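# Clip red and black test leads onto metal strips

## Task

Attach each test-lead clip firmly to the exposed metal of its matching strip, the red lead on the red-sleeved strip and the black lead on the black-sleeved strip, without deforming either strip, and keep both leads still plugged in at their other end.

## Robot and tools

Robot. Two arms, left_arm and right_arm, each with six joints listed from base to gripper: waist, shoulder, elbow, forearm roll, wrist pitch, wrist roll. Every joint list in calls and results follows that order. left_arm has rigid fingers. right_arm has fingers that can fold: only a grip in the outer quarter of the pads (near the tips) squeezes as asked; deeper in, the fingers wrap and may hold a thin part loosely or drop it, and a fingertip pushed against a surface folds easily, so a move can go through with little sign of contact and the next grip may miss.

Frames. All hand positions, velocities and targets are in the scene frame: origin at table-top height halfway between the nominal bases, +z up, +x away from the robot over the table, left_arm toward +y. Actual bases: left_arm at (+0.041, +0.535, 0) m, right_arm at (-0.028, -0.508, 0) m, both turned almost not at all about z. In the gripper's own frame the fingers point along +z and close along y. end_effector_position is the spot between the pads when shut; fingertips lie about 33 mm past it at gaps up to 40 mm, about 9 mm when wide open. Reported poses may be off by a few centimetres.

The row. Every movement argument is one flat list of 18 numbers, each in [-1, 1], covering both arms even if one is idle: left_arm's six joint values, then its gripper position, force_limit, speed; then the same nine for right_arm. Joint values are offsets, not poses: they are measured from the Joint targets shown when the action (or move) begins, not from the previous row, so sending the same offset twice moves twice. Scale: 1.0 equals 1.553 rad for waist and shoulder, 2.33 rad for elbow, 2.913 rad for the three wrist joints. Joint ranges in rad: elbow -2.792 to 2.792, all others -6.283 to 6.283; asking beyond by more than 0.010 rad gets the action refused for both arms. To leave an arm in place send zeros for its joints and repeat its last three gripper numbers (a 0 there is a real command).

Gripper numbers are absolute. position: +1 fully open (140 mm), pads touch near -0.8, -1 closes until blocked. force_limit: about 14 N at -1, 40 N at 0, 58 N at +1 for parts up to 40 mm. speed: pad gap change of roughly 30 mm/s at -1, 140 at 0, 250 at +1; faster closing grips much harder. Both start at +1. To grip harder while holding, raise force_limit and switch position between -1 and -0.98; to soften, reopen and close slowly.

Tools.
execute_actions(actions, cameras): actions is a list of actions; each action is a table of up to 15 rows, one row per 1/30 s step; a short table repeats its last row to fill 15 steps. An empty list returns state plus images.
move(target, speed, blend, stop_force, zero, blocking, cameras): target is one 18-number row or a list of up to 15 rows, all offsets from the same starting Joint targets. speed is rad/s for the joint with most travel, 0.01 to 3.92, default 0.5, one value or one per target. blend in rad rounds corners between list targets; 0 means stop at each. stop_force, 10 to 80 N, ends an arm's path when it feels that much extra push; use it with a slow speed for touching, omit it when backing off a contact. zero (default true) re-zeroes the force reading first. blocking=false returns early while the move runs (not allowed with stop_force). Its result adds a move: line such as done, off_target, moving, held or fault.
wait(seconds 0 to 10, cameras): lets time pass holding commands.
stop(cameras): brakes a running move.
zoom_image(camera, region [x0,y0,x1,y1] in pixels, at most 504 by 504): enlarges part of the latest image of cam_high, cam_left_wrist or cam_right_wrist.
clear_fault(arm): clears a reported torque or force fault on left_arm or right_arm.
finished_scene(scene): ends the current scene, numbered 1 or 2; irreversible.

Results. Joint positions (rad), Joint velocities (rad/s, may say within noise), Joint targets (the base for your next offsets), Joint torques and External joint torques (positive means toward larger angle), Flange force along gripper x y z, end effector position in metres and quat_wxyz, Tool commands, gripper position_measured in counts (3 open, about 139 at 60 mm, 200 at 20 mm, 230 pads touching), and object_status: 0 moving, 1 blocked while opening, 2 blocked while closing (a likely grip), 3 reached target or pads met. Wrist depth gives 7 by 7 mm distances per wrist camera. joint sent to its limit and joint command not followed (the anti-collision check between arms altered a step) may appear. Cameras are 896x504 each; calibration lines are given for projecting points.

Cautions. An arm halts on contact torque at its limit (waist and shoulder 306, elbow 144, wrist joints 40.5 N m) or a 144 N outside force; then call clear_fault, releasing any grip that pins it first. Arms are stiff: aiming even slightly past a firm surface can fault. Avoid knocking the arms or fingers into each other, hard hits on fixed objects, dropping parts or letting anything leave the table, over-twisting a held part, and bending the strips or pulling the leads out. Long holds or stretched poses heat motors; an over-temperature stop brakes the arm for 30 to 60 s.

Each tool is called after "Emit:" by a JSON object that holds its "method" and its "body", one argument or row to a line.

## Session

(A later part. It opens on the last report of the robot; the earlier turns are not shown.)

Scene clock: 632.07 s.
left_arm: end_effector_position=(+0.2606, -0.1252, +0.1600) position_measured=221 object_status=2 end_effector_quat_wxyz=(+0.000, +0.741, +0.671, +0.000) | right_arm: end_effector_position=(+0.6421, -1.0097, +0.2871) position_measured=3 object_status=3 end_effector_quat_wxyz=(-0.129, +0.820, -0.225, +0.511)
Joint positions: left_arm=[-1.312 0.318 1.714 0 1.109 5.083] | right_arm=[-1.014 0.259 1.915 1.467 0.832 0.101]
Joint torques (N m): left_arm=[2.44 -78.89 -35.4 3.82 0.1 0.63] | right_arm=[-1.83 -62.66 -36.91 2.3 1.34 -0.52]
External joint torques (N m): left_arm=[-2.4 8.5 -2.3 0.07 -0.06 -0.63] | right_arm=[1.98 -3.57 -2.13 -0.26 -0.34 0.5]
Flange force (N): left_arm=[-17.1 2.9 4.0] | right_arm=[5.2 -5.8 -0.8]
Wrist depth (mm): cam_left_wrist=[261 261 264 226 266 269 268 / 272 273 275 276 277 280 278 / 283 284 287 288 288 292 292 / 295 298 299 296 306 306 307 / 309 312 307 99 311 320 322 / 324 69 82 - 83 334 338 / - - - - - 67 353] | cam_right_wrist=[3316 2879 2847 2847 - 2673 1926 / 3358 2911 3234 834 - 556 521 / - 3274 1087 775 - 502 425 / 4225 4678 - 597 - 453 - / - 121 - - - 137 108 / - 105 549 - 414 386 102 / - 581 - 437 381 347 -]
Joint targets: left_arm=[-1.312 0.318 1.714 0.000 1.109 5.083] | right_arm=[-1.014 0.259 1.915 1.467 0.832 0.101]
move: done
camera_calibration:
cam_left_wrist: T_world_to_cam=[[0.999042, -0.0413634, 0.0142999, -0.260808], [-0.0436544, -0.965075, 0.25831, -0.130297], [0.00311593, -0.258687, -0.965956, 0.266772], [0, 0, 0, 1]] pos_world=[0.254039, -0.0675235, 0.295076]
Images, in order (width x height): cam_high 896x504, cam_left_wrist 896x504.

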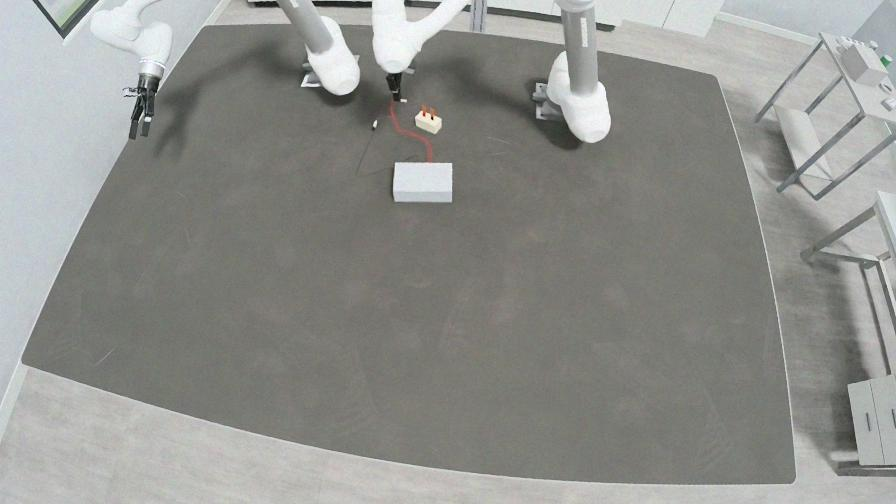

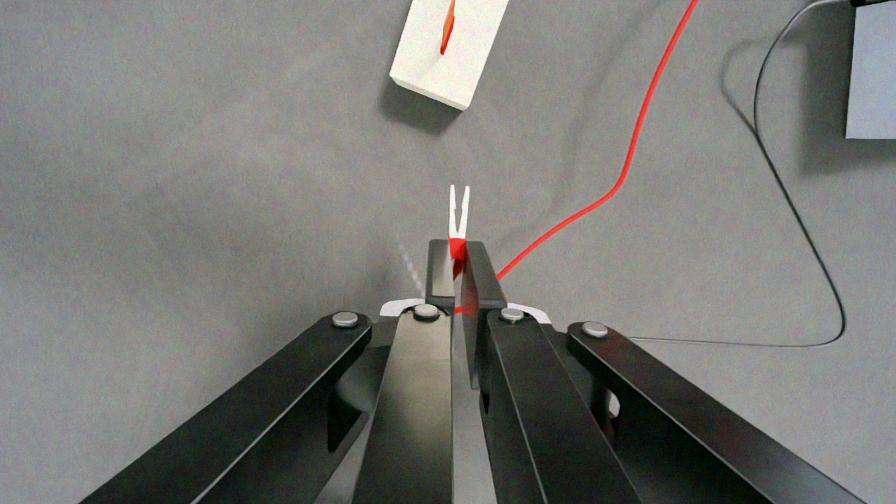

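Emit:
{"method": "move", "body": {
  "target": [-0.01335, -0.021009, 0.049964, 0, -0.028767, 0.098971, -0.98, -0.05, -1, 0, 0, 0, 0, 0, 0, 1, 1, 1],
  "speed": 0.1,
  "cameras": ["cam_left_wrist"]
}}

Emit:
{"method": "zoom_image", "body": {
  "camera": "cam_left_wrist",
  "region": [380, 0, 580, 250]
}}

Emit:
{"method": "zoom_image", "body": {
  "camera": "cam_left_wrist",
  "region": [440, 40, 540, 140]
}}

Scene clock: 693.13 s.
left_arm: end_effector_position=(+0.2365, -0.0890, +0.1250) position_measured=221 object_status=2 end_effector_quat_wxyz=(+0.000, +0.836, +0.549, +0.000) end_effector_velocity=(+0.000, +0.000, +0.000) end_effector_angular_velocity=(+0.000, -0.002, -0.006) | right_arm: end_effector_position=(+0.6421, -1.0097, +0.2871) position_measured=3 object_status=3 end_effector_quat_wxyz=(-0.129, +0.820, -0.225, +0.511)
Joint positions: left_arm=[-1.333 0.286 1.83 0 1.026 5.371] | right_arm=[-1.014 0.259 1.915 1.467 0.832 0.101]
Joint velocities: left_arm=[0 -0.001 0.001 0.002 -0.001 0.005] | right_arm=[within noise]
Joint torques (N m): left_arm=[2.93 -73.38 -33.35 3.66 0.14 0.45] | right_arm=[-1.79 -62.75 -36.92 2.31 1.35 -0.58]
External joint torques (N m): left_arm=[-2.89 7.98 -2.62 0.06 -0.11 -0.45] | right_arm=[2.03 -2.56 -1.87 -0.31 -0.36 0.55]
Flange force (N): left_arm=[-15.6 6.7 4.7] | right_arm=[5.0 -4.8 0.2]
Wrist depth (mm): cam_left_wrist=[230 231 232 193 234 236 237 / 239 240 242 202 244 246 247 / 250 251 254 254 256 257 259 / 261 261 265 261 268 270 273 / 272 274 271 98 274 281 284 / 285 281 82 - 83 288 299 / - - - - - 67 312] | cam_right_wrist=[2543 3119 2911 3234 - 2130 1845 / 3852 2943 3234 - - 593 493 / 3690 5038 - - 574 - - / - 1078 - - 517 149 389 / 4678 122 - - - 137 108 / - 105 619 - 415 374 102 / - - 482 - - - 97]
Joint targets: left_arm=[-1.333 0.286 1.830 0.000 1.026 5.372] | right_arm=[-1.014 0.259 1.915 1.467 0.832 0.101]
move: done
camera_calibration:
cam_left_wrist: T_world_to_cam=[[0.939139, -0.343243, 0.0142287, -0.247427], [-0.335082, -0.906103, 0.258258, -0.0133188], [-0.0757524, -0.247308, -0.965971, 0.262033], [0, 0, 0, 1]] pos_world=[0.247755, -0.032193, 0.260076]
Images, in order (width x height): cam_left_wrist 896x504.

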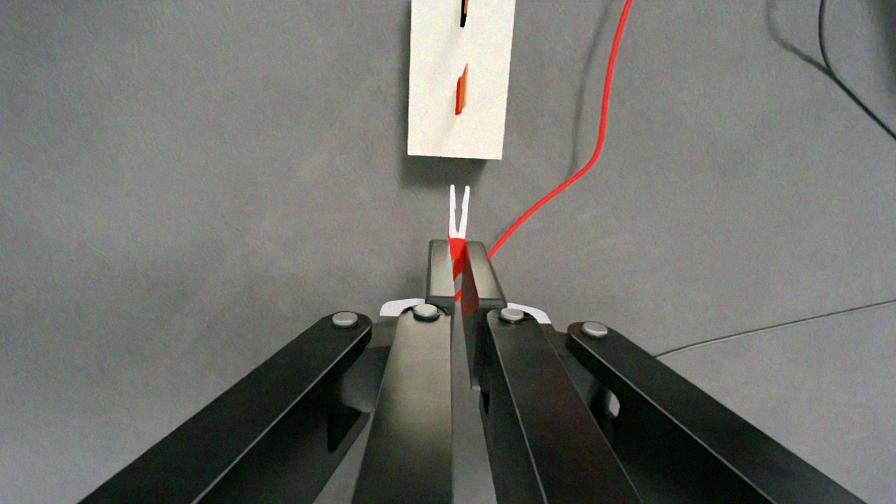

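Scaled by 2.016 from the camera's 896x504 image, which has a finer 1280x720 frame.

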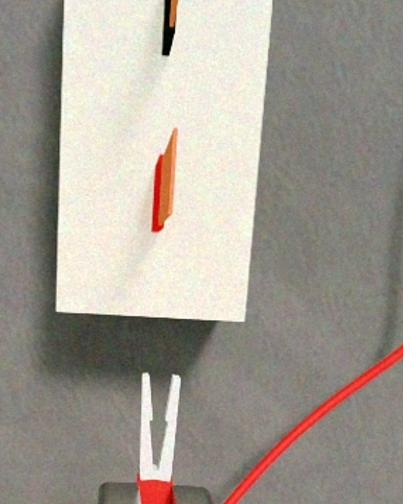

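Scaled by 5.040 from the camera's 896x504 image, which has a finer 1280x720 frame.

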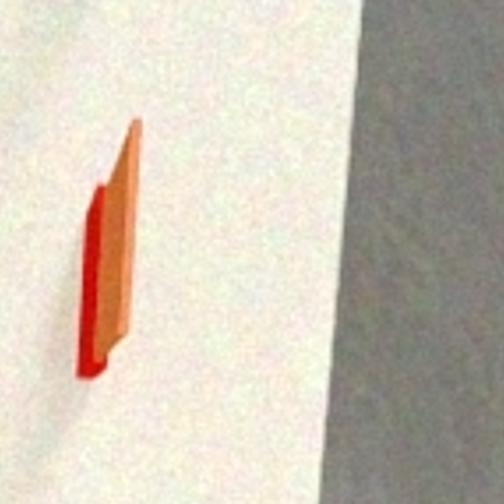

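Emit:
{"method": "zoom_image", "body": {
  "camera": "cam_left_wrist",
  "region": [420, 160, 500, 260]
}}

Scaled by 5.040 from the camera's 896x504 image, which has a finer 1280x720 frame.

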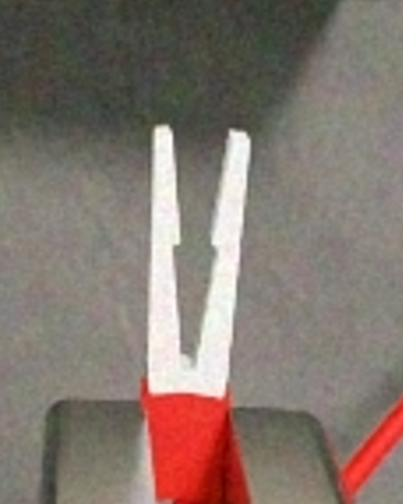

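Emit:
{"method": "move", "body": {
  "target": [0.014294, -0.01754, 0.015777, 0, -0.003267, 0.011743, -0.98, -0.05, -1, 0, 0, 0, 0, 0, 0, 1, 1, 1],
  "speed": 0.02,
  "cameras": ["cam_left_wrist"]
}}

Emit:
{"method": "zoom_image", "body": {
  "camera": "cam_left_wrist",
  "region": [420, 100, 520, 240]
}}

Scene clock: 758.47 s.
left_arm: end_effector_position=(+0.2451, -0.0662, +0.1250) position_measured=221 object_status=2 end_effector_quat_wxyz=(+0.000, +0.839, +0.544, +0.000) | right_arm: end_effector_position=(+0.6421, -1.0097, +0.2871) position_measured=3 object_status=3 end_effector_quat_wxyz=(-0.129, +0.820, -0.225, +0.511)
Joint positions: left_arm=[-1.311 0.258 1.867 0 1.016 5.406] | right_arm=[-1.014 0.259 1.915 1.467 0.832 0.101]
Joint torques (N m): left_arm=[1.97 -70.45 -33.3 3.62 0.3 0.53] | right_arm=[-1.63 -62.72 -37 2.31 1.36 -0.53]
External joint torques (N m): left_arm=[-2.03 8.3 -2.49 0.09 -0.27 -0.53] | right_arm=[1.58 -2.82 -1.86 -0.28 -0.38 0.51]
Flange force (N): left_arm=[-14.7 8.2 5.6] | right_arm=[4.8 -4.6 -0.5]
Wrist depth (mm): cam_left_wrist=[230 232 232 193 234 236 238 / 239 240 242 202 244 246 248 / 250 253 252 210 255 257 259 / 262 263 264 261 268 269 270 / 274 275 271 99 276 280 283 / 287 283 82 - 83 292 303 / - - - - - 67 310] | cam_right_wrist=[- 3011 3046 3274 821 2201 1898 / 3742 3011 3316 882 722 - 487 / 4158 2568 936 - 595 - - / 6092 4294 759 613 573 146 398 / 4516 122 - - - 137 108 / - 105 - - - 360 102 / - 601 - - - 352 97]
Joint targets: left_arm=[-1.311 0.258 1.867 0.000 1.016 5.406] | right_arm=[-1.014 0.259 1.915 1.467 0.832 0.101]
move: done
camera_calibration:
cam_left_wrist: T_world_to_cam=[[0.934918, -0.35458, 0.0142077, -0.247418], [-0.346007, -0.901962, 0.258346, 0.0132177], [-0.0787896, -0.246449, -0.965948, 0.269141], [0, 0, 0, 1]] pos_world=[0.257094, -0.00947817, 0.260076]
Images, in order (width x height): cam_left_wrist 896x504.

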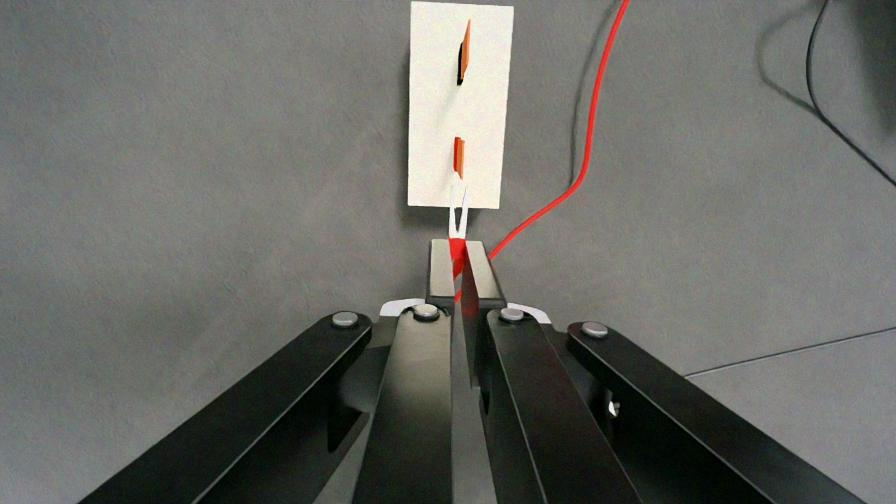

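Scaled by 3.600 from the camera's 896x504 image, which has a finer 1280x720 frame.

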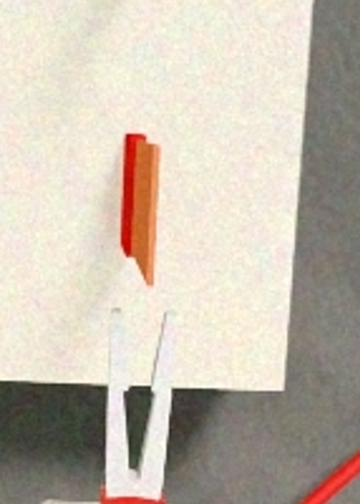

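Emit:
{"method": "move", "body": {
  "target": [0.005123, -0.005497, 0.004869, 0, -0.000963, 0.002732, -0.98, -0.05, -1, 0, 0, 0, 0, 0, 0, 1, 1, 1],
  "speed": 0.01,
  "stop_force": 10,
  "cameras": ["cam_left_wrist"]
}}

Emit:
{"method": "zoom_image", "body": {
  "camera": "cam_left_wrist",
  "region": [420, 120, 500, 240]
}}

Scene clock: 803.17 s.
left_arm: end_effector_position=(+0.2482, -0.0588, +0.1250) position_measured=221 object_status=2 end_effector_quat_wxyz=(+0.000, +0.839, +0.544, +0.000) | right_arm: end_effector_position=(+0.6421, -1.0097, +0.2871) position_measured=3 object_status=3 end_effector_quat_wxyz=(-0.129, +0.820, -0.225, +0.511)
Joint positions: left_arm=[-1.303 0.25 1.878 0 1.013 5.414] | right_arm=[-1.014 0.259 1.915 1.467 0.832 0.101]
Joint torques (N m): left_arm=[2.16 -69.32 -33.23 3.62 0.2 0.41] | right_arm=[-1.84 -62.79 -36.87 2.3 1.34 -0.55]
External joint torques (N m): left_arm=[-2.15 7.92 -2.39 0.06 -0.17 -0.41] | right_arm=[1.83 -2.96 -2.08 -0.26 -0.35 0.53]
Flange force (N): left_arm=[-14.2 7.8 5.2] | right_arm=[5.2 -4.9 -0.3]
Wrist depth (mm): cam_left_wrist=[229 231 232 230 234 237 237 / 240 241 240 202 245 247 248 / 250 251 254 212 256 257 259 / 262 262 264 260 267 270 271 / 273 275 271 99 275 280 285 / 286 282 82 - 83 294 298 / - - - - - 67 311] | cam_right_wrist=[3195 3742 2911 3082 - 3011 1985 / 3690 3011 3156 840 - - 530 / 3493 3742 - 724 605 496 - / 4158 3796 - - - 147 390 / 4763 122 - 543 - 138 108 / - 105 522 - 415 - 102 / - 566 482 - - - -]
Joint targets: left_arm=[-1.303 0.250 1.878 0.000 1.013 5.414] | right_arm=[-1.014 0.259 1.915 1.467 0.832 0.101]
move: done
camera_calibration:
cam_left_wrist: T_world_to_cam=[[0.934903, -0.35462, 0.014183, -0.247775], [-0.346047, -0.901972, 0.258259, 0.0210325], [-0.0787909, -0.246355, -0.965972, 0.271223], [0, 0, 0, 1]] pos_world=[0.260294, -0.00207815, 0.260076]
Images, in order (width x height): cam_left_wrist 896x504.

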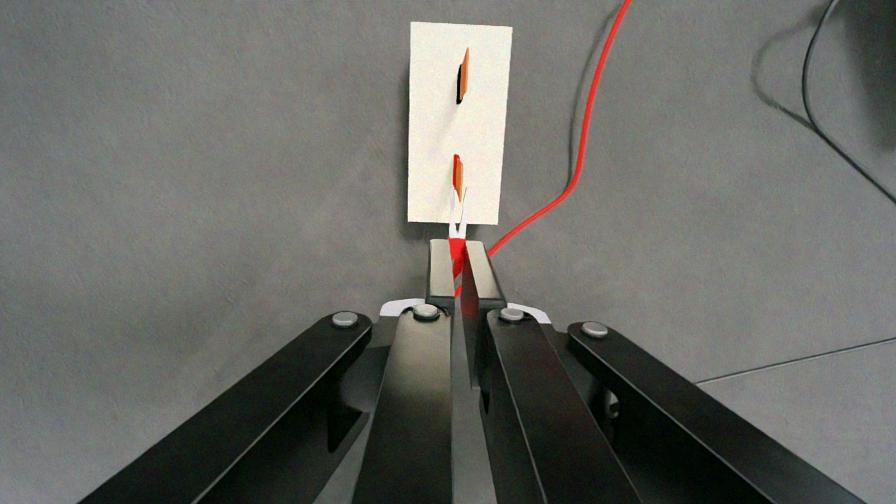

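Scaled by 4.200 from the camera's 896x504 image, which has a finer 1280x720 frame.

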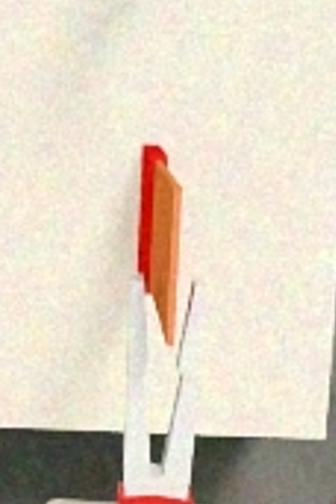

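Emit:
{"method": "move", "body": {
  "target": [0.004234, -0.004444, 0.003908, 0, -0.000757, 0.002258, -0.98, -0.05, -1, 0, 0, 0, 0, 0, 0, 1, 1, 1],
  "speed": 0.01,
  "stop_force": 10,
  "cameras": ["cam_left_wrist"]
}}

Emit:
{"method": "zoom_image", "body": {
  "camera": "cam_left_wrist",
  "region": [420, 140, 500, 260]
}}

Scene clock: 822.07 s.
left_arm: end_effector_position=(+0.2508, -0.0528, +0.1250) position_measured=221 object_status=2 end_effector_quat_wxyz=(+0.000, +0.839, +0.544, +0.000) | right_arm: end_effector_position=(+0.6421, -1.0097, +0.2871) position_measured=3 object_status=3 end_effector_quat_wxyz=(-0.129, +0.820, -0.225, +0.511)
Joint positions: left_arm=[-1.296 0.243 1.888 0 1.011 5.42] | right_arm=[-1.014 0.259 1.915 1.467 0.832 0.101]
Joint torques (N m): left_arm=[2.01 -68.71 -32.94 3.66 0.18 0.36] | right_arm=[-1.81 -62.67 -36.91 2.26 1.36 -0.57]
External joint torques (N m): left_arm=[-2.01 8.08 -2.68 0.03 -0.14 -0.36] | right_arm=[1.91 -3.47 -1.86 -0.24 -0.36 0.55]
Flange force (N): left_arm=[-14.5 8.6 5.1] | right_arm=[4.7 -5.8 -0.9]
Wrist depth (mm): cam_left_wrist=[230 232 232 231 235 236 238 / 240 241 242 203 244 246 248 / 250 251 252 211 256 256 259 / 260 262 264 261 268 269 271 / 273 275 271 99 275 283 284 / 285 282 82 - 83 294 299 / - - - - - 67 311] | cam_right_wrist=[2318 2879 2943 3156 876 2426 1940 / 3493 3011 3082 910 - - 1617 / 4225 3852 996 770 567 - - / 4225 5346 - 627 550 - - / - 122 611 547 - 138 108 / - 105 548 - 411 - 102 / - 580 491 426 398 - -]
Joint targets: left_arm=[-1.296 0.243 1.888 0.000 1.011 5.420] | right_arm=[-1.014 0.259 1.915 1.467 0.832 0.101]
move: done
camera_calibration:
cam_left_wrist: T_world_to_cam=[[0.934903, -0.35462, 0.014183, -0.247985], [-0.346047, -0.901972, 0.258259, 0.0273094], [-0.0787909, -0.246355, -0.965972, 0.272898], [0, 0, 0, 1]] pos_world=[0.262794, 0.00392185, 0.260076]
Images, in order (width x height): cam_left_wrist 896x504.

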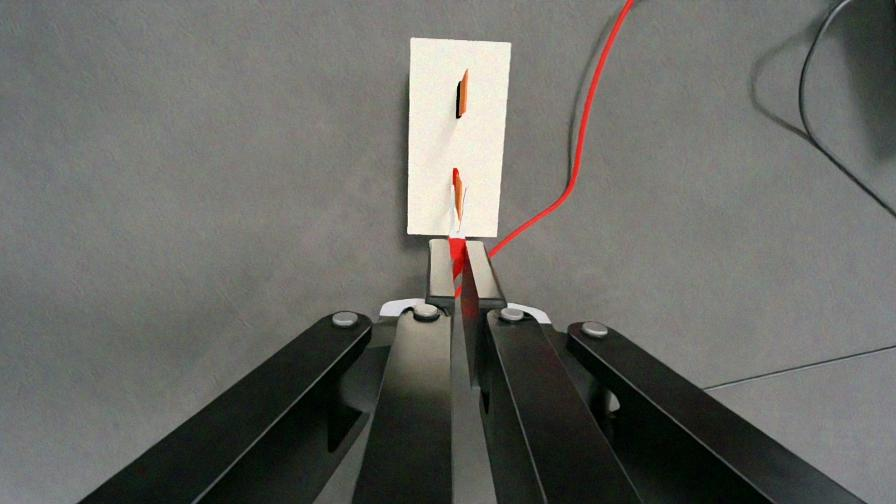

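Scaled by 4.200 from the camera's 896x504 image, which has a finer 1280x720 frame.

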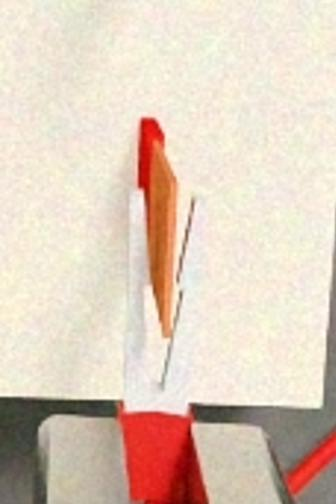

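Emit:
{"method": "move", "body": {
  "target": [0, 0, 0, 0, 0, 0, -0.58, -1, -1, 0, 0, 0, 0, 0, 0, 1, 1, 1]
}}

Emit:
{"method": "wait", "body": {
  "seconds": 0.5,
  "cameras": ["cam_left_wrist"]
}}

Emit:
{"method": "zoom_image", "body": {
  "camera": "cam_left_wrist",
  "region": [400, 120, 520, 300]
}}

Scene clock: 831.23 s.
left_arm: end_effector_position=(+0.2508, -0.0528, +0.1250) position_measured=202 object_status=0 end_effector_quat_wxyz=(+0.000, +0.839, +0.544, +0.000) | right_arm: end_effector_position=(+0.6421, -1.0097, +0.2871) position_measured=3 object_status=3 end_effector_quat_wxyz=(-0.129, +0.820, -0.225, +0.511)
Joint positions: left_arm=[-1.296 0.243 1.888 0 1.011 5.42] | right_arm=[-1.014 0.259 1.915 1.467 0.832 0.101]
Joint torques (N m): left_arm=[1.7 -68.83 -33 3.69 0.21 0.38] | right_arm=[-1.91 -62.86 -36.94 2.33 1.31 -0.56]
External joint torques (N m): left_arm=[-1.71 8.03 -2.73 0 -0.19 -0.39] | right_arm=[1.88 -2.73 -1.89 -0.3 -0.32 0.53]
Flange force (N): left_arm=[-14.2 9.0 5.0] | right_arm=[5.0 -4.8 -0.1]
Wrist depth (mm): cam_left_wrist=[230 231 232 230 235 237 235 / 239 240 242 203 245 246 250 / 250 249 250 212 255 255 259 / 261 264 267 215 268 271 271 / 274 274 94 113 115 281 283 / 284 - 79 290 82 290 300 / - - - - - 69 308] | cam_right_wrist=[- 3046 2757 3082 845 2298 - / - 3119 3316 - 677 622 497 / - 4093 1011 686 577 - 456 / 3316 963 787 663 - 473 400 / 4440 122 - - - 138 108 / - 105 590 475 424 382 102 / - 565 - - 392 344 -]
Joint targets: left_arm=[-1.296 0.243 1.888 0.000 1.011 5.420] | right_arm=[-1.014 0.259 1.915 1.467 0.832 0.101]
move: done

Scene clock: 831.73 s.
left_arm: end_effector_position=(+0.2508, -0.0528, +0.1250) position_measured=202 object_status=3 end_effector_quat_wxyz=(+0.000, +0.839, +0.544, +0.000) | right_arm: end_effector_position=(+0.6421, -1.0097, +0.2871) position_measured=3 object_status=3 end_effector_quat_wxyz=(-0.129, +0.820, -0.225, +0.511)
Joint positions: left_arm=[-1.296 0.243 1.888 0 1.011 5.42] | right_arm=[-1.014 0.259 1.915 1.467 0.832 0.101]
Joint torques (N m): left_arm=[2.24 -68.7 -33.04 3.68 0.18 0.35] | right_arm=[-1.69 -62.58 -36.85 2.3 1.34 -0.56]
External joint torques (N m): left_arm=[-2.25 8.03 -2.6 0 -0.15 -0.35] | right_arm=[1.67 -3.18 -2.11 -0.27 -0.35 0.54]
Flange force (N): left_arm=[-14.6 8.2 5.1] | right_arm=[5.3 -5.0 -0.7]
Wrist depth (mm): cam_left_wrist=[230 231 232 231 234 236 238 / 239 240 242 203 244 247 248 / 250 251 253 212 255 258 259 / 262 263 263 215 267 270 270 / 274 273 94 112 115 282 284 / 285 - 79 289 82 290 299 / - - - - - 69 308] | cam_right_wrist=[2594 2817 2911 3046 - 2278 1770 / 3910 3011 3046 936 663 587 534 / 4851 4093 1019 - 586 494 438 / 4158 4030 804 665 547 - 388 / - 121 645 - - 138 114 / - 105 - - 437 - 102 / - 554 - - - - -]
Joint targets: left_arm=[-1.296 0.243 1.888 0.000 1.011 5.420] | right_arm=[-1.014 0.259 1.915 1.467 0.832 0.101]
Tool commands: left_gripper/position=-0.58 left_gripper/force_limit=-1.0 left_gripper/speed=-1.0 right_gripper/position=+1.0 right_gripper/force_limit=+1.0 right_gripper/speed=+1.0
wait: 0.50 s; at rest by 0.17 s
camera_calibration:
cam_left_wrist: T_world_to_cam=[[0.934915, -0.354588, 0.0141736, -0.247986], [-0.346014, -0.901985, 0.258259, 0.0273005], [-0.0787914, -0.246355, -0.965972, 0.272899], [0, 0, 0, 1]] pos_world=[0.262794, 0.00392181, 0.260077]
Images, in order (width x height): cam_left_wrist 896x504.

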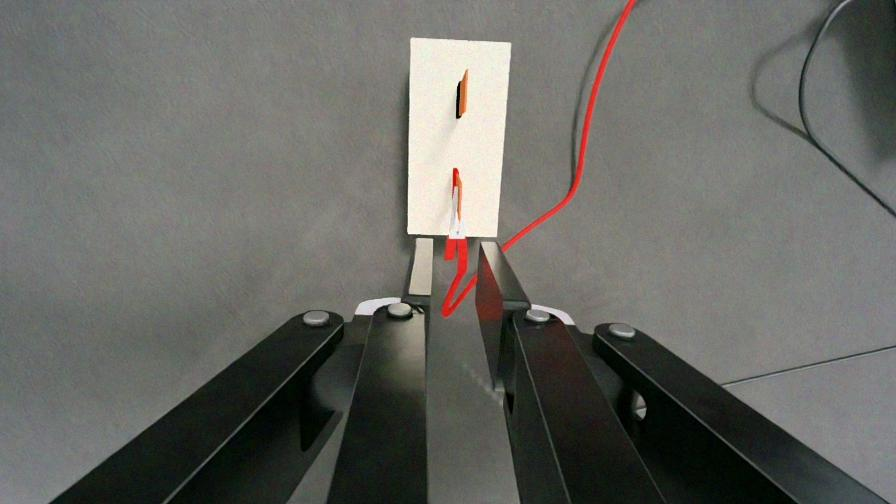

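Scaled by 2.800 from the camera's 896x504 image, which has a finer 1280x720 frame.

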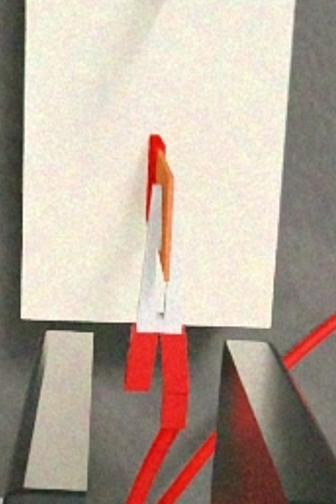

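Emit:
{"method": "move", "body": {
  "target": [
    [0, -0.021707, -0.016837, 0, 0.025047, 0, -0.58, -1, -1, 0, 0, 0, 0, 0, 0, 1, 1, 1],
    [0, -0.042523, -0.03799, 0, 0.053071, 0, -0.58, -1, -1, 0, 0, 0, 0, 0, 0, 1, 1, 1],
    [0, -0.064351, -0.069782, 0, 0.090147, 0, -0.58, -1, -1, 0, 0, 0, 0, 0, 0, 1, 1, 1]
  ],
  "speed": [0.04, 0.08, 0.1],
  "blend": [0.01, 0.01, 0],
  "cameras": ["cam_left_wrist", "cam_high"]
}}

Emit:
{"method": "zoom_image", "body": {
  "camera": "cam_left_wrist",
  "region": [380, 80, 580, 300]
}}

Emit:
{"method": "zoom_image", "body": {
  "camera": "cam_high",
  "region": [340, 80, 520, 220]
}}

Scene clock: 868.30 s.
left_arm: end_effector_position=(+0.2508, -0.0528, +0.2699) position_measured=202 object_status=3 end_effector_quat_wxyz=(+0.000, +0.839, +0.544, +0.000) | right_arm: end_effector_position=(+0.6421, -1.0097, +0.2871) position_measured=3 object_status=3 end_effector_quat_wxyz=(-0.129, +0.820, -0.225, +0.511)
Joint positions: left_arm=[-1.296 0.143 1.725 0 1.274 5.42] | right_arm=[-1.014 0.259 1.915 1.467 0.832 0.101]
Joint torques (N m): left_arm=[2.2 -62.94 -37.65 4.09 0.28 0.41] | right_arm=[-1.73 -62.88 -36.94 2.31 1.33 -0.57]
External joint torques (N m): left_arm=[-2.18 7.99 -2.48 0.07 -0.24 -0.41] | right_arm=[1.88 -2.82 -1.91 -0.3 -0.34 0.55]
Flange force (N): left_arm=[-15.0 8.5 1.0] | right_arm=[5.0 -4.9 -0.2]
Wrist depth (mm): cam_left_wrist=[359 360 361 364 363 361 307 / 374 375 386 373 380 383 378 / 388 392 394 393 400 401 - / 408 408 411 358 418 419 420 / 426 - 94 111 115 440 441 / 443 - 79 446 82 - 461 / - - - - - 69 479] | cam_right_wrist=[2201 3082 2943 3082 - 2183 1819 / 3690 3046 3195 3852 - 577 491 / 4225 3796 989 - 559 486 448 / - 3274 - - 525 475 418 / - 121 612 - - 138 108 / - 105 547 466 - - 102 / - - 500 431 - - -]
Joint targets: left_arm=[-1.296 0.143 1.725 0.000 1.274 5.420] | right_arm=[-1.014 0.259 1.915 1.467 0.832 0.101]
move: done
camera_calibration:
cam_left_wrist: T_world_to_cam=[[0.934923, -0.354564, 0.0142636, -0.250078], [-0.346015, -0.901994, 0.258226, -0.0101074], [-0.078692, -0.246357, -0.965979, 0.412845], [0, 0, 0, 1]] pos_world=[0.262794, 0.00392178, 0.404976]
Images, in order (width x height): cam_high 896x504, cam_left_wrist 896x504.

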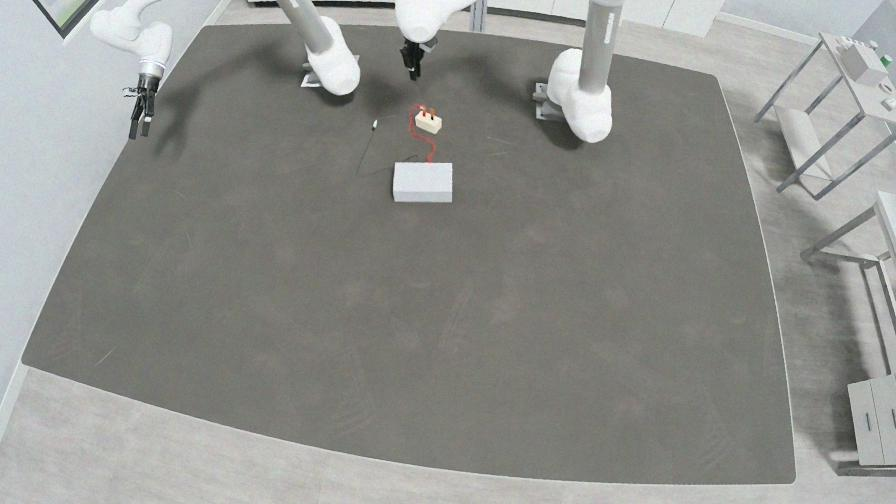

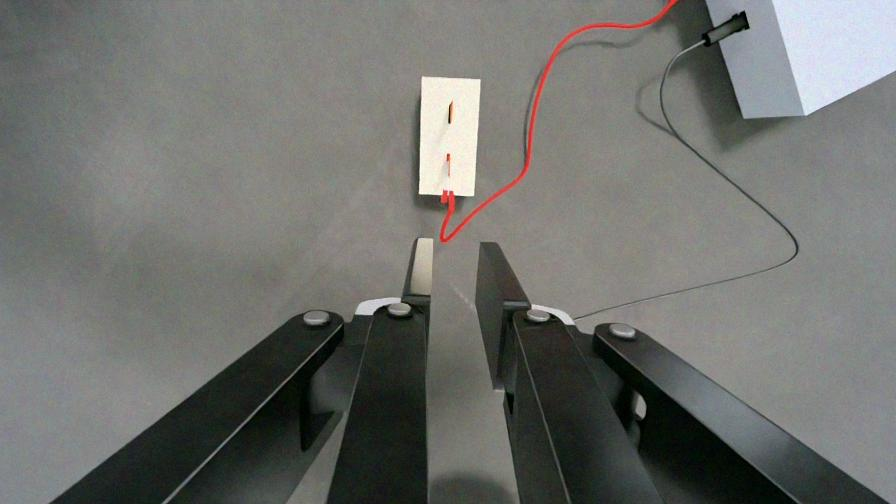

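Scaled by 2.291 from the camera's 896x504 image, which has a finer 1280x720 frame.

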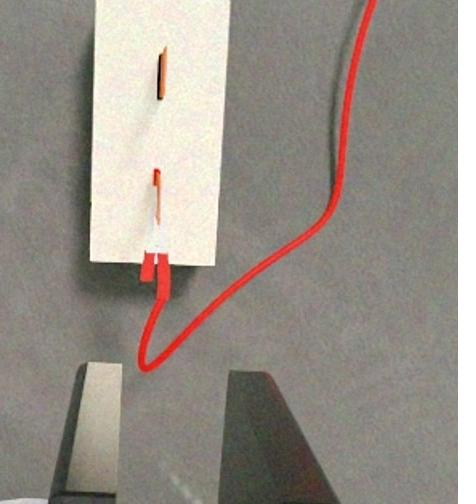

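Scaled by 2.800 from the camera's 896x504 image, which has a finer 1280x720 frame.

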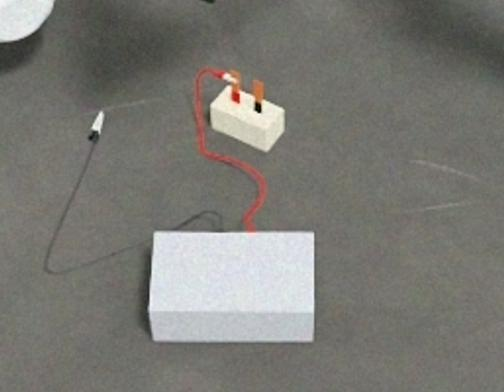

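Emit:
{"method": "move", "body": {
  "target": [0.01653, 0.213597, -0.103457, 0, -0.031152, -0.653479, -0.4, -1, -1, 0, 0, 0, 0, 0, 0, 1, 1, 1],
  "speed": 0.5,
  "cameras": ["cam_left_wrist"]
}}

Emit:
{"method": "zoom_image", "body": {
  "camera": "cam_left_wrist",
  "region": [370, 100, 530, 300]
}}

Scene clock: 893.53 s.
left_arm: end_effector_position=(+0.3206, -0.2166, +0.1600) position_measured=179 object_status=3 end_effector_quat_wxyz=(+0.000, +0.031, +1.000, +0.000) | right_arm: end_effector_position=(+0.6421, -1.0097, +0.2871) position_measured=3 object_status=3 end_effector_quat_wxyz=(-0.129, +0.820, -0.225, +0.511)
Joint positions: left_arm=[-1.27 0.475 1.484 0 1.183 3.517] | right_arm=[-1.014 0.259 1.915 1.467 0.832 0.101]
Joint torques (N m): left_arm=[2.08 -95.52 -36.57 3.89 0.13 0.49] | right_arm=[-1.7 -62.63 -36.84 2.31 1.34 -0.57]
External joint torques (N m): left_arm=[-2.12 9.18 -2.3 0.06 -0.12 -0.49] | right_arm=[1.73 -3.33 -2.06 -0.28 -0.35 0.54]
Flange force (N): left_arm=[-4.7 -18.6 3.5] | right_arm=[5.2 -5.3 -0.9]
Wrist depth (mm): cam_left_wrist=[146 260 262 264 266 268 270 / 270 271 273 274 278 275 243 / 281 283 287 290 290 293 250 / 296 296 298 298 302 304 309 / 310 306 94 312 122 322 323 / 318 - - 332 75 95 338 / - - - 350 - - 67] | cam_right_wrist=[- 3119 2911 3156 922 2495 1819 / 3447 3046 3156 906 - - 486 / - 4440 926 829 642 477 468 / - - - 618 491 149 - / 4366 122 - - - 137 108 / - 105 - 475 419 - 102 / - 554 504 429 - 340 97]
Joint targets: left_arm=[-1.270 0.475 1.484 0.000 1.183 3.517] | right_arm=[-1.014 0.259 1.915 1.467 0.832 0.101]
move: done
camera_calibration:
cam_left_wrist: T_world_to_cam=[[0.0043163, 0.99989, 0.0142026, 0.219907], [0.965921, -0.00784454, 0.258717, -0.332344], [0.2588, 0.0126019, -0.965849, 0.219719], [0, 0, 0, 1]] pos_world=[0.263205, -0.225259, 0.295075]
Images, in order (width x height): cam_left_wrist 896x504.

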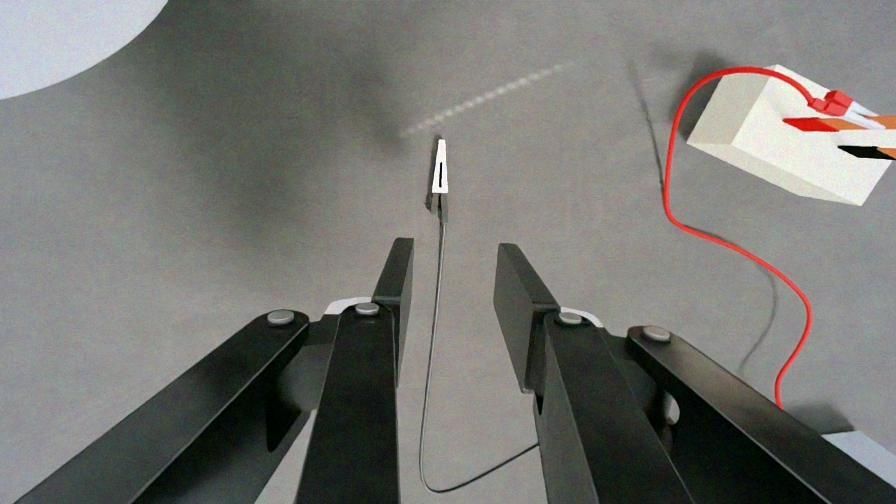

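Scaled by 2.520 from the camera's 896x504 image, which has a finer 1280x720 frame.

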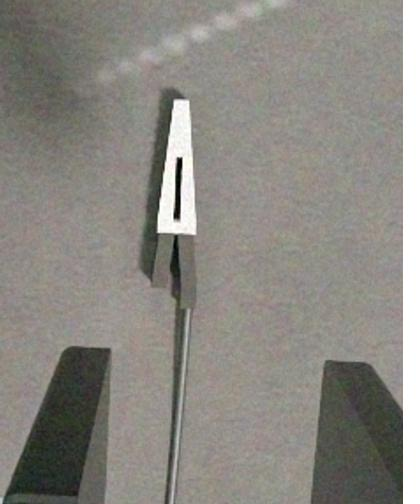

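Emit:
{"method": "move", "body": {
  "target": [-0.002978, 0.063581, 0.037272, 0, -0.063728, -0.009828, -0.4, -1, -1, 0, 0, 0, 0, 0, 0, 1, 1, 1],
  "speed": 0.08,
  "stop_force": 15,
  "cameras": ["cam_left_wrist"]
}}

Emit:
{"method": "zoom_image", "body": {
  "camera": "cam_left_wrist",
  "region": [370, 130, 530, 330]
}}

Scene clock: 952.27 s.
left_arm: end_effector_position=(+0.3187, -0.2228, +0.0375) position_measured=179 object_status=3 end_effector_quat_wxyz=(+0.000, +0.019, +1.000, +0.000) | right_arm: end_effector_position=(+0.6421, -1.0097, +0.2871) position_measured=3 object_status=3 end_effector_quat_wxyz=(-0.129, +0.820, -0.225, +0.511)
Joint positions: left_arm=[-1.275 0.574 1.571 0 0.997 3.488] | right_arm=[-1.014 0.259 1.915 1.467 0.832 0.101]
Joint torques (N m): left_arm=[2.41 -101.45 -32.94 3.57 0.13 0.41] | right_arm=[-1.64 -62.84 -36.87 2.31 1.34 -0.53]
External joint torques (N m): left_arm=[-2.39 9.57 -2.38 0.02 -0.12 -0.41] | right_arm=[1.81 -2.91 -1.8 -0.31 -0.35 0.51]
Flange force (N): left_arm=[-3.7 -18.2 7.1] | right_arm=[4.7 -5.0 -0.5]
Wrist depth (mm): cam_left_wrist=[151 152 153 154 155 156 157 / 157 158 159 160 162 162 164 / 164 165 166 167 169 170 171 / 172 172 173 172 174 178 179 / 179 178 94 182 121 186 188 / 185 - - 192 75 91 198 / - - - 206 - - 204] | cam_right_wrist=[- 2847 2943 3011 867 2015 1940 / 3969 3156 3358 932 665 567 - / - 5136 - 782 569 536 412 / 3969 4294 794 606 511 434 405 / - 122 - 541 442 138 108 / - 105 569 474 - - 102 / - 569 - 428 376 - -]
Joint targets: left_arm=[-1.275 0.574 1.571 0.000 0.997 3.488] | right_arm=[-1.014 0.259 1.915 1.467 0.832 0.101]
move: done
camera_calibration:
cam_left_wrist: T_world_to_cam=[[-0.019777, 0.999703, 0.0142108, 0.235372], [0.965857, 0.0154311, 0.258616, -0.29367], [0.25832, 0.0188402, -0.965876, 0.103505], [0, 0, 0, 1]] pos_world=[0.26156, -0.232721, 0.172575]
Images, in order (width x height): cam_left_wrist 896x504.

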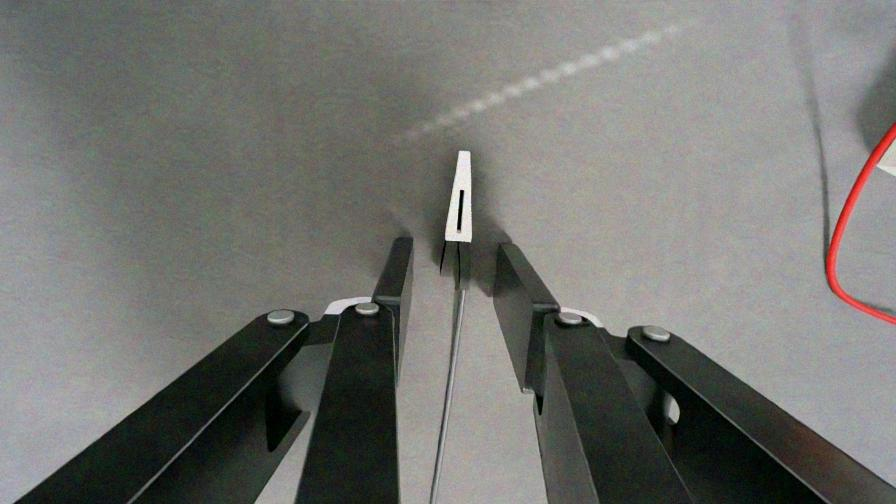

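Scaled by 2.520 from the camera's 896x504 image, which has a finer 1280x720 frame.

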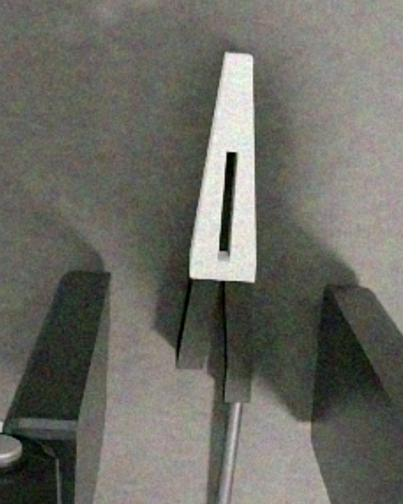

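Emit:
{"method": "move", "body": {
  "target": [0, 0, 0, 0, 0, 0, -1, -1, -1, 0, 0, 0, 0, 0, 0, 1, 1, 1]
}}

Emit:
{"method": "wait", "body": {
  "seconds": 1,
  "cameras": ["cam_left_wrist"]
}}

Emit:
{"method": "zoom_image", "body": {
  "camera": "cam_left_wrist",
  "region": [400, 120, 520, 300]
}}

Scene clock: 961.77 s.
left_arm: end_effector_position=(+0.3187, -0.2228, +0.0375) position_measured=219 object_status=2 end_effector_quat_wxyz=(+0.000, +0.019, +1.000, +0.000) | right_arm: end_effector_position=(+0.6421, -1.0097, +0.2871) position_measured=3 object_status=3 end_effector_quat_wxyz=(-0.129, +0.820, -0.225, +0.511)
Joint positions: left_arm=[-1.275 0.574 1.571 0 0.997 3.488] | right_arm=[-1.014 0.259 1.915 1.467 0.832 0.101]
Joint torques (N m): left_arm=[2.22 -98.43 -31.3 3.59 0.13 0.38] | right_arm=[-1.95 -62.66 -36.85 2.28 1.35 -0.57]
External joint torques (N m): left_arm=[-2.19 6.35 -4.17 0.01 -0.13 -0.38] | right_arm=[1.85 -3.23 -2.17 -0.24 -0.37 0.55]
Flange force (N): left_arm=[-3.9 -17.9 3.1] | right_arm=[5.3 -5.3 -0.5]
Wrist depth (mm): cam_left_wrist=[151 152 153 154 155 156 157 / 157 158 159 160 162 162 164 / 164 164 166 167 169 170 171 / 171 172 173 172 176 178 179 / 179 180 179 98 102 187 189 / 188 185 79 - 84 194 198 / - - - - - 68 207] | cam_right_wrist=[3274 3540 3274 3011 876 1912 1832 / 4158 3119 3234 953 691 563 562 / - 4366 - - - 493 456 / - 4678 876 - 491 451 - / - 122 - 531 460 138 108 / - 105 - - - - 102 / - - 489 416 361 - -]
Joint targets: left_arm=[-1.275 0.574 1.571 0.000 0.997 3.488] | right_arm=[-1.014 0.259 1.915 1.467 0.832 0.101]
move: done

Scene clock: 962.77 s.
left_arm: end_effector_position=(+0.3187, -0.2228, +0.0375) position_measured=219 object_status=2 end_effector_quat_wxyz=(+0.000, +0.019, +1.000, +0.000) | right_arm: end_effector_position=(+0.6421, -1.0097, +0.2871) position_measured=3 object_status=3 end_effector_quat_wxyz=(-0.129, +0.820, -0.225, +0.511)
Joint positions: left_arm=[-1.275 0.574 1.571 0 0.997 3.488] | right_arm=[-1.014 0.259 1.915 1.467 0.832 0.101]
Joint torques (N m): left_arm=[2.11 -98.15 -31.39 3.52 0.13 0.43] | right_arm=[-1.87 -63.08 -36.97 2.28 1.35 -0.55]
External joint torques (N m): left_arm=[-2.1 6.3 -3.96 0.06 -0.12 -0.43] | right_arm=[1.94 -3.12 -2.06 -0.25 -0.35 0.52]
Flange force (N): left_arm=[-3.8 -17.4 3.2] | right_arm=[5.1 -5.3 -0.3]
Wrist depth (mm): cam_left_wrist=[151 152 153 153 155 156 157 / 157 158 159 160 162 163 164 / 164 164 166 167 169 170 171 / 171 173 173 172 176 178 179 / 179 180 179 99 103 187 188 / 188 185 79 - 84 194 198 / - - - - - 68 207] | cam_right_wrist=[2403 2977 2817 3119 801 2258 1782 / 3082 3156 3156 3156 697 581 529 / 4030 4093 946 - 622 - 446 / 4516 5457 799 633 499 139 - / - 122 658 - 460 137 108 / - 112 587 456 - - 102 / - 594 - 419 377 - -]
Joint targets: left_arm=[-1.275 0.574 1.571 0.000 0.997 3.488] | right_arm=[-1.014 0.259 1.915 1.467 0.832 0.101]
Tool commands: left_gripper/position=-1.0 left_gripper/force_limit=-1.0 left_gripper/speed=-1.0 right_gripper/position=+1.0 right_gripper/force_limit=+1.0 right_gripper/speed=+1.0
wait: 1.00 s; at rest by 0.17 s
camera_calibration:
cam_left_wrist: T_world_to_cam=[[-0.019777, 0.999703, 0.0142108, 0.235372], [0.965857, 0.0154311, 0.258616, -0.29367], [0.25832, 0.0188402, -0.965876, 0.103505], [0, 0, 0, 1]] pos_world=[0.26156, -0.232721, 0.172575]
Images, in order (width x height): cam_left_wrist 896x504.

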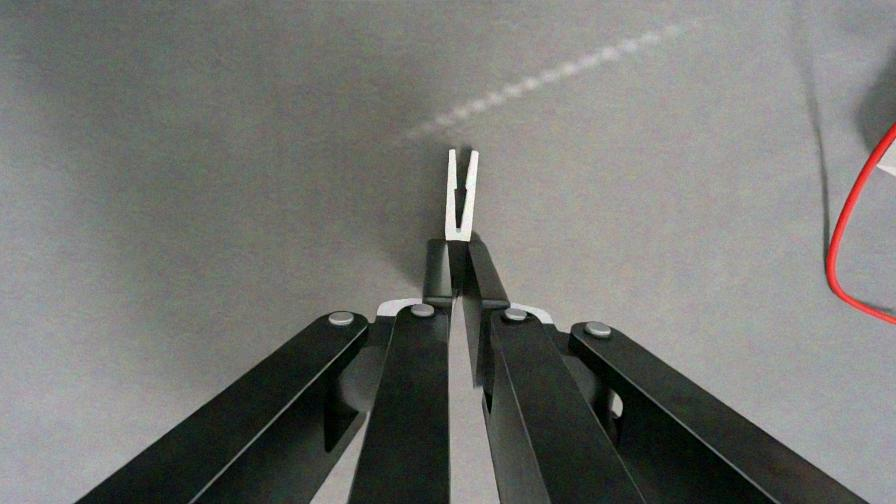

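Scaled by 2.800 from the camera's 896x504 image, which has a finer 1280x720 frame.

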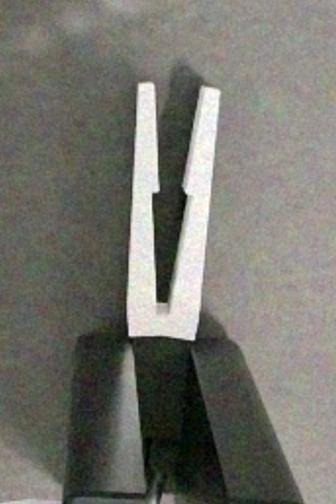

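Emit:
{"method": "move", "body": {
  "target": [0, 0, 0, 0, 0, 0, -0.98, -0.05, -1, 0, 0, 0, 0, 0, 0, 1, 1, 1]
}}

Emit:
{"method": "wait", "body": {
  "seconds": 1,
  "cameras": ["cam_left_wrist"]
}}

Emit:
{"method": "zoom_image", "body": {
  "camera": "cam_left_wrist",
  "region": [400, 120, 520, 300]
}}

Scene clock: 968.43 s.
left_arm: end_effector_position=(+0.3187, -0.2228, +0.0375) position_measured=219 object_status=2 end_effector_quat_wxyz=(+0.000, +0.019, +1.000, +0.000) | right_arm: end_effector_position=(+0.6421, -1.0097, +0.2871) position_measured=3 object_status=3 end_effector_quat_wxyz=(-0.129, +0.820, -0.225, +0.511)
Joint positions: left_arm=[-1.275 0.574 1.571 0 0.997 3.488] | right_arm=[-1.014 0.259 1.915 1.467 0.832 0.101]
Joint torques (N m): left_arm=[2.24 -98.29 -31.39 3.49 0.13 0.33] | right_arm=[-1.96 -62.77 -37.04 2.33 1.32 -0.54]
External joint torques (N m): left_arm=[-2.27 6.28 -4.08 0.1 -0.12 -0.33] | right_arm=[2.03 -2.38 -1.6 -0.32 -0.33 0.52]
Flange force (N): left_arm=[-3.8 -17.7 3.1] | right_arm=[4.5 -4.7 0.3]
Wrist depth (mm): cam_left_wrist=[151 152 153 153 155 156 157 / 157 157 159 161 162 162 164 / 164 165 166 167 169 170 171 / 171 173 173 172 176 178 179 / 179 180 179 99 104 187 188 / 188 185 79 - 84 193 198 / - - - - - 68 207] | cam_right_wrist=[3690 3156 3011 3046 821 2298 1871 / 3493 3082 3082 - - 569 - / - 4158 1000 - 589 504 403 / - 3969 773 622 563 439 407 / 4596 122 613 601 - 138 108 / - 105 565 488 417 - 102 / - 569 - - - - -]
Joint targets: left_arm=[-1.275 0.574 1.571 0.000 0.997 3.488] | right_arm=[-1.014 0.259 1.915 1.467 0.832 0.101]
move: done

Scene clock: 969.43 s.
left_arm: end_effector_position=(+0.3187, -0.2228, +0.0375) position_measured=219 object_status=2 end_effector_quat_wxyz=(+0.000, +0.019, +1.000, +0.000) | right_arm: end_effector_position=(+0.6421, -1.0097, +0.2871) position_measured=3 object_status=3 end_effector_quat_wxyz=(-0.129, +0.820, -0.225, +0.511)
Joint positions: left_arm=[-1.275 0.574 1.571 0 0.997 3.488] | right_arm=[-1.014 0.259 1.915 1.467 0.832 0.101]
Joint torques (N m): left_arm=[2.14 -98.64 -31.22 3.48 0.13 0.35] | right_arm=[-1.9 -62.68 -36.98 2.31 1.36 -0.56]
External joint torques (N m): left_arm=[-2.14 6.75 -4.16 0.12 -0.12 -0.35] | right_arm=[2.23 -3 -1.88 -0.31 -0.36 0.54]
Flange force (N): left_arm=[-4.2 -18.4 3.5] | right_arm=[4.9 -5.6 0.0]
Wrist depth (mm): cam_left_wrist=[151 152 153 154 155 156 157 / 157 158 159 160 162 162 164 / 164 165 166 167 169 170 171 / 171 172 173 172 176 178 179 / 179 181 179 99 103 187 188 / 188 185 79 - 84 193 198 / - - - - - 68 207] | cam_right_wrist=[2519 3119 2943 3046 842 2495 1770 / 3588 3119 3082 1074 732 - 508 / - 4225 960 - - - - / - 5457 - 634 496 462 394 / - 122 - 582 - 138 108 / - 105 571 469 410 - 102 / - 574 497 417 390 348 97]
Joint targets: left_arm=[-1.275 0.574 1.571 0.000 0.997 3.488] | right_arm=[-1.014 0.259 1.915 1.467 0.832 0.101]
Tool commands: left_gripper/position=-0.98 left_gripper/force_limit=-0.05 left_gripper/speed=-1.0 right_gripper/position=+1.0 right_gripper/force_limit=+1.0 right_gripper/speed=+1.0
wait: 1.00 s; at rest by 0.17 s
camera_calibration:
cam_left_wrist: T_world_to_cam=[[-0.019777, 0.999703, 0.0142108, 0.235372], [0.965857, 0.0154311, 0.258616, -0.29367], [0.25832, 0.0188402, -0.965876, 0.103505], [0, 0, 0, 1]] pos_world=[0.26156, -0.232721, 0.172575]
Images, in order (width x height): cam_left_wrist 896x504.

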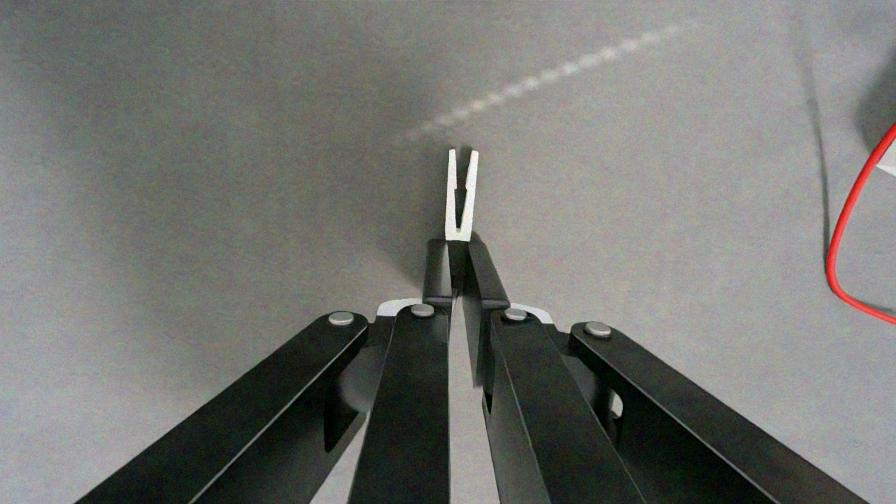

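Scaled by 2.800 from the camera's 896x504 image, which has a finer 1280x720 frame.

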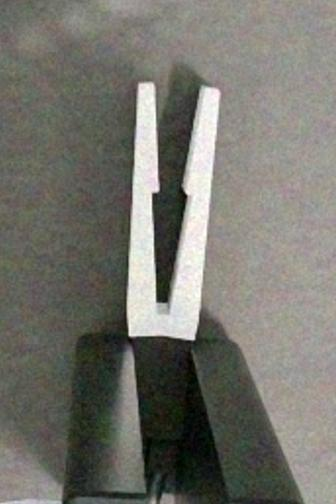

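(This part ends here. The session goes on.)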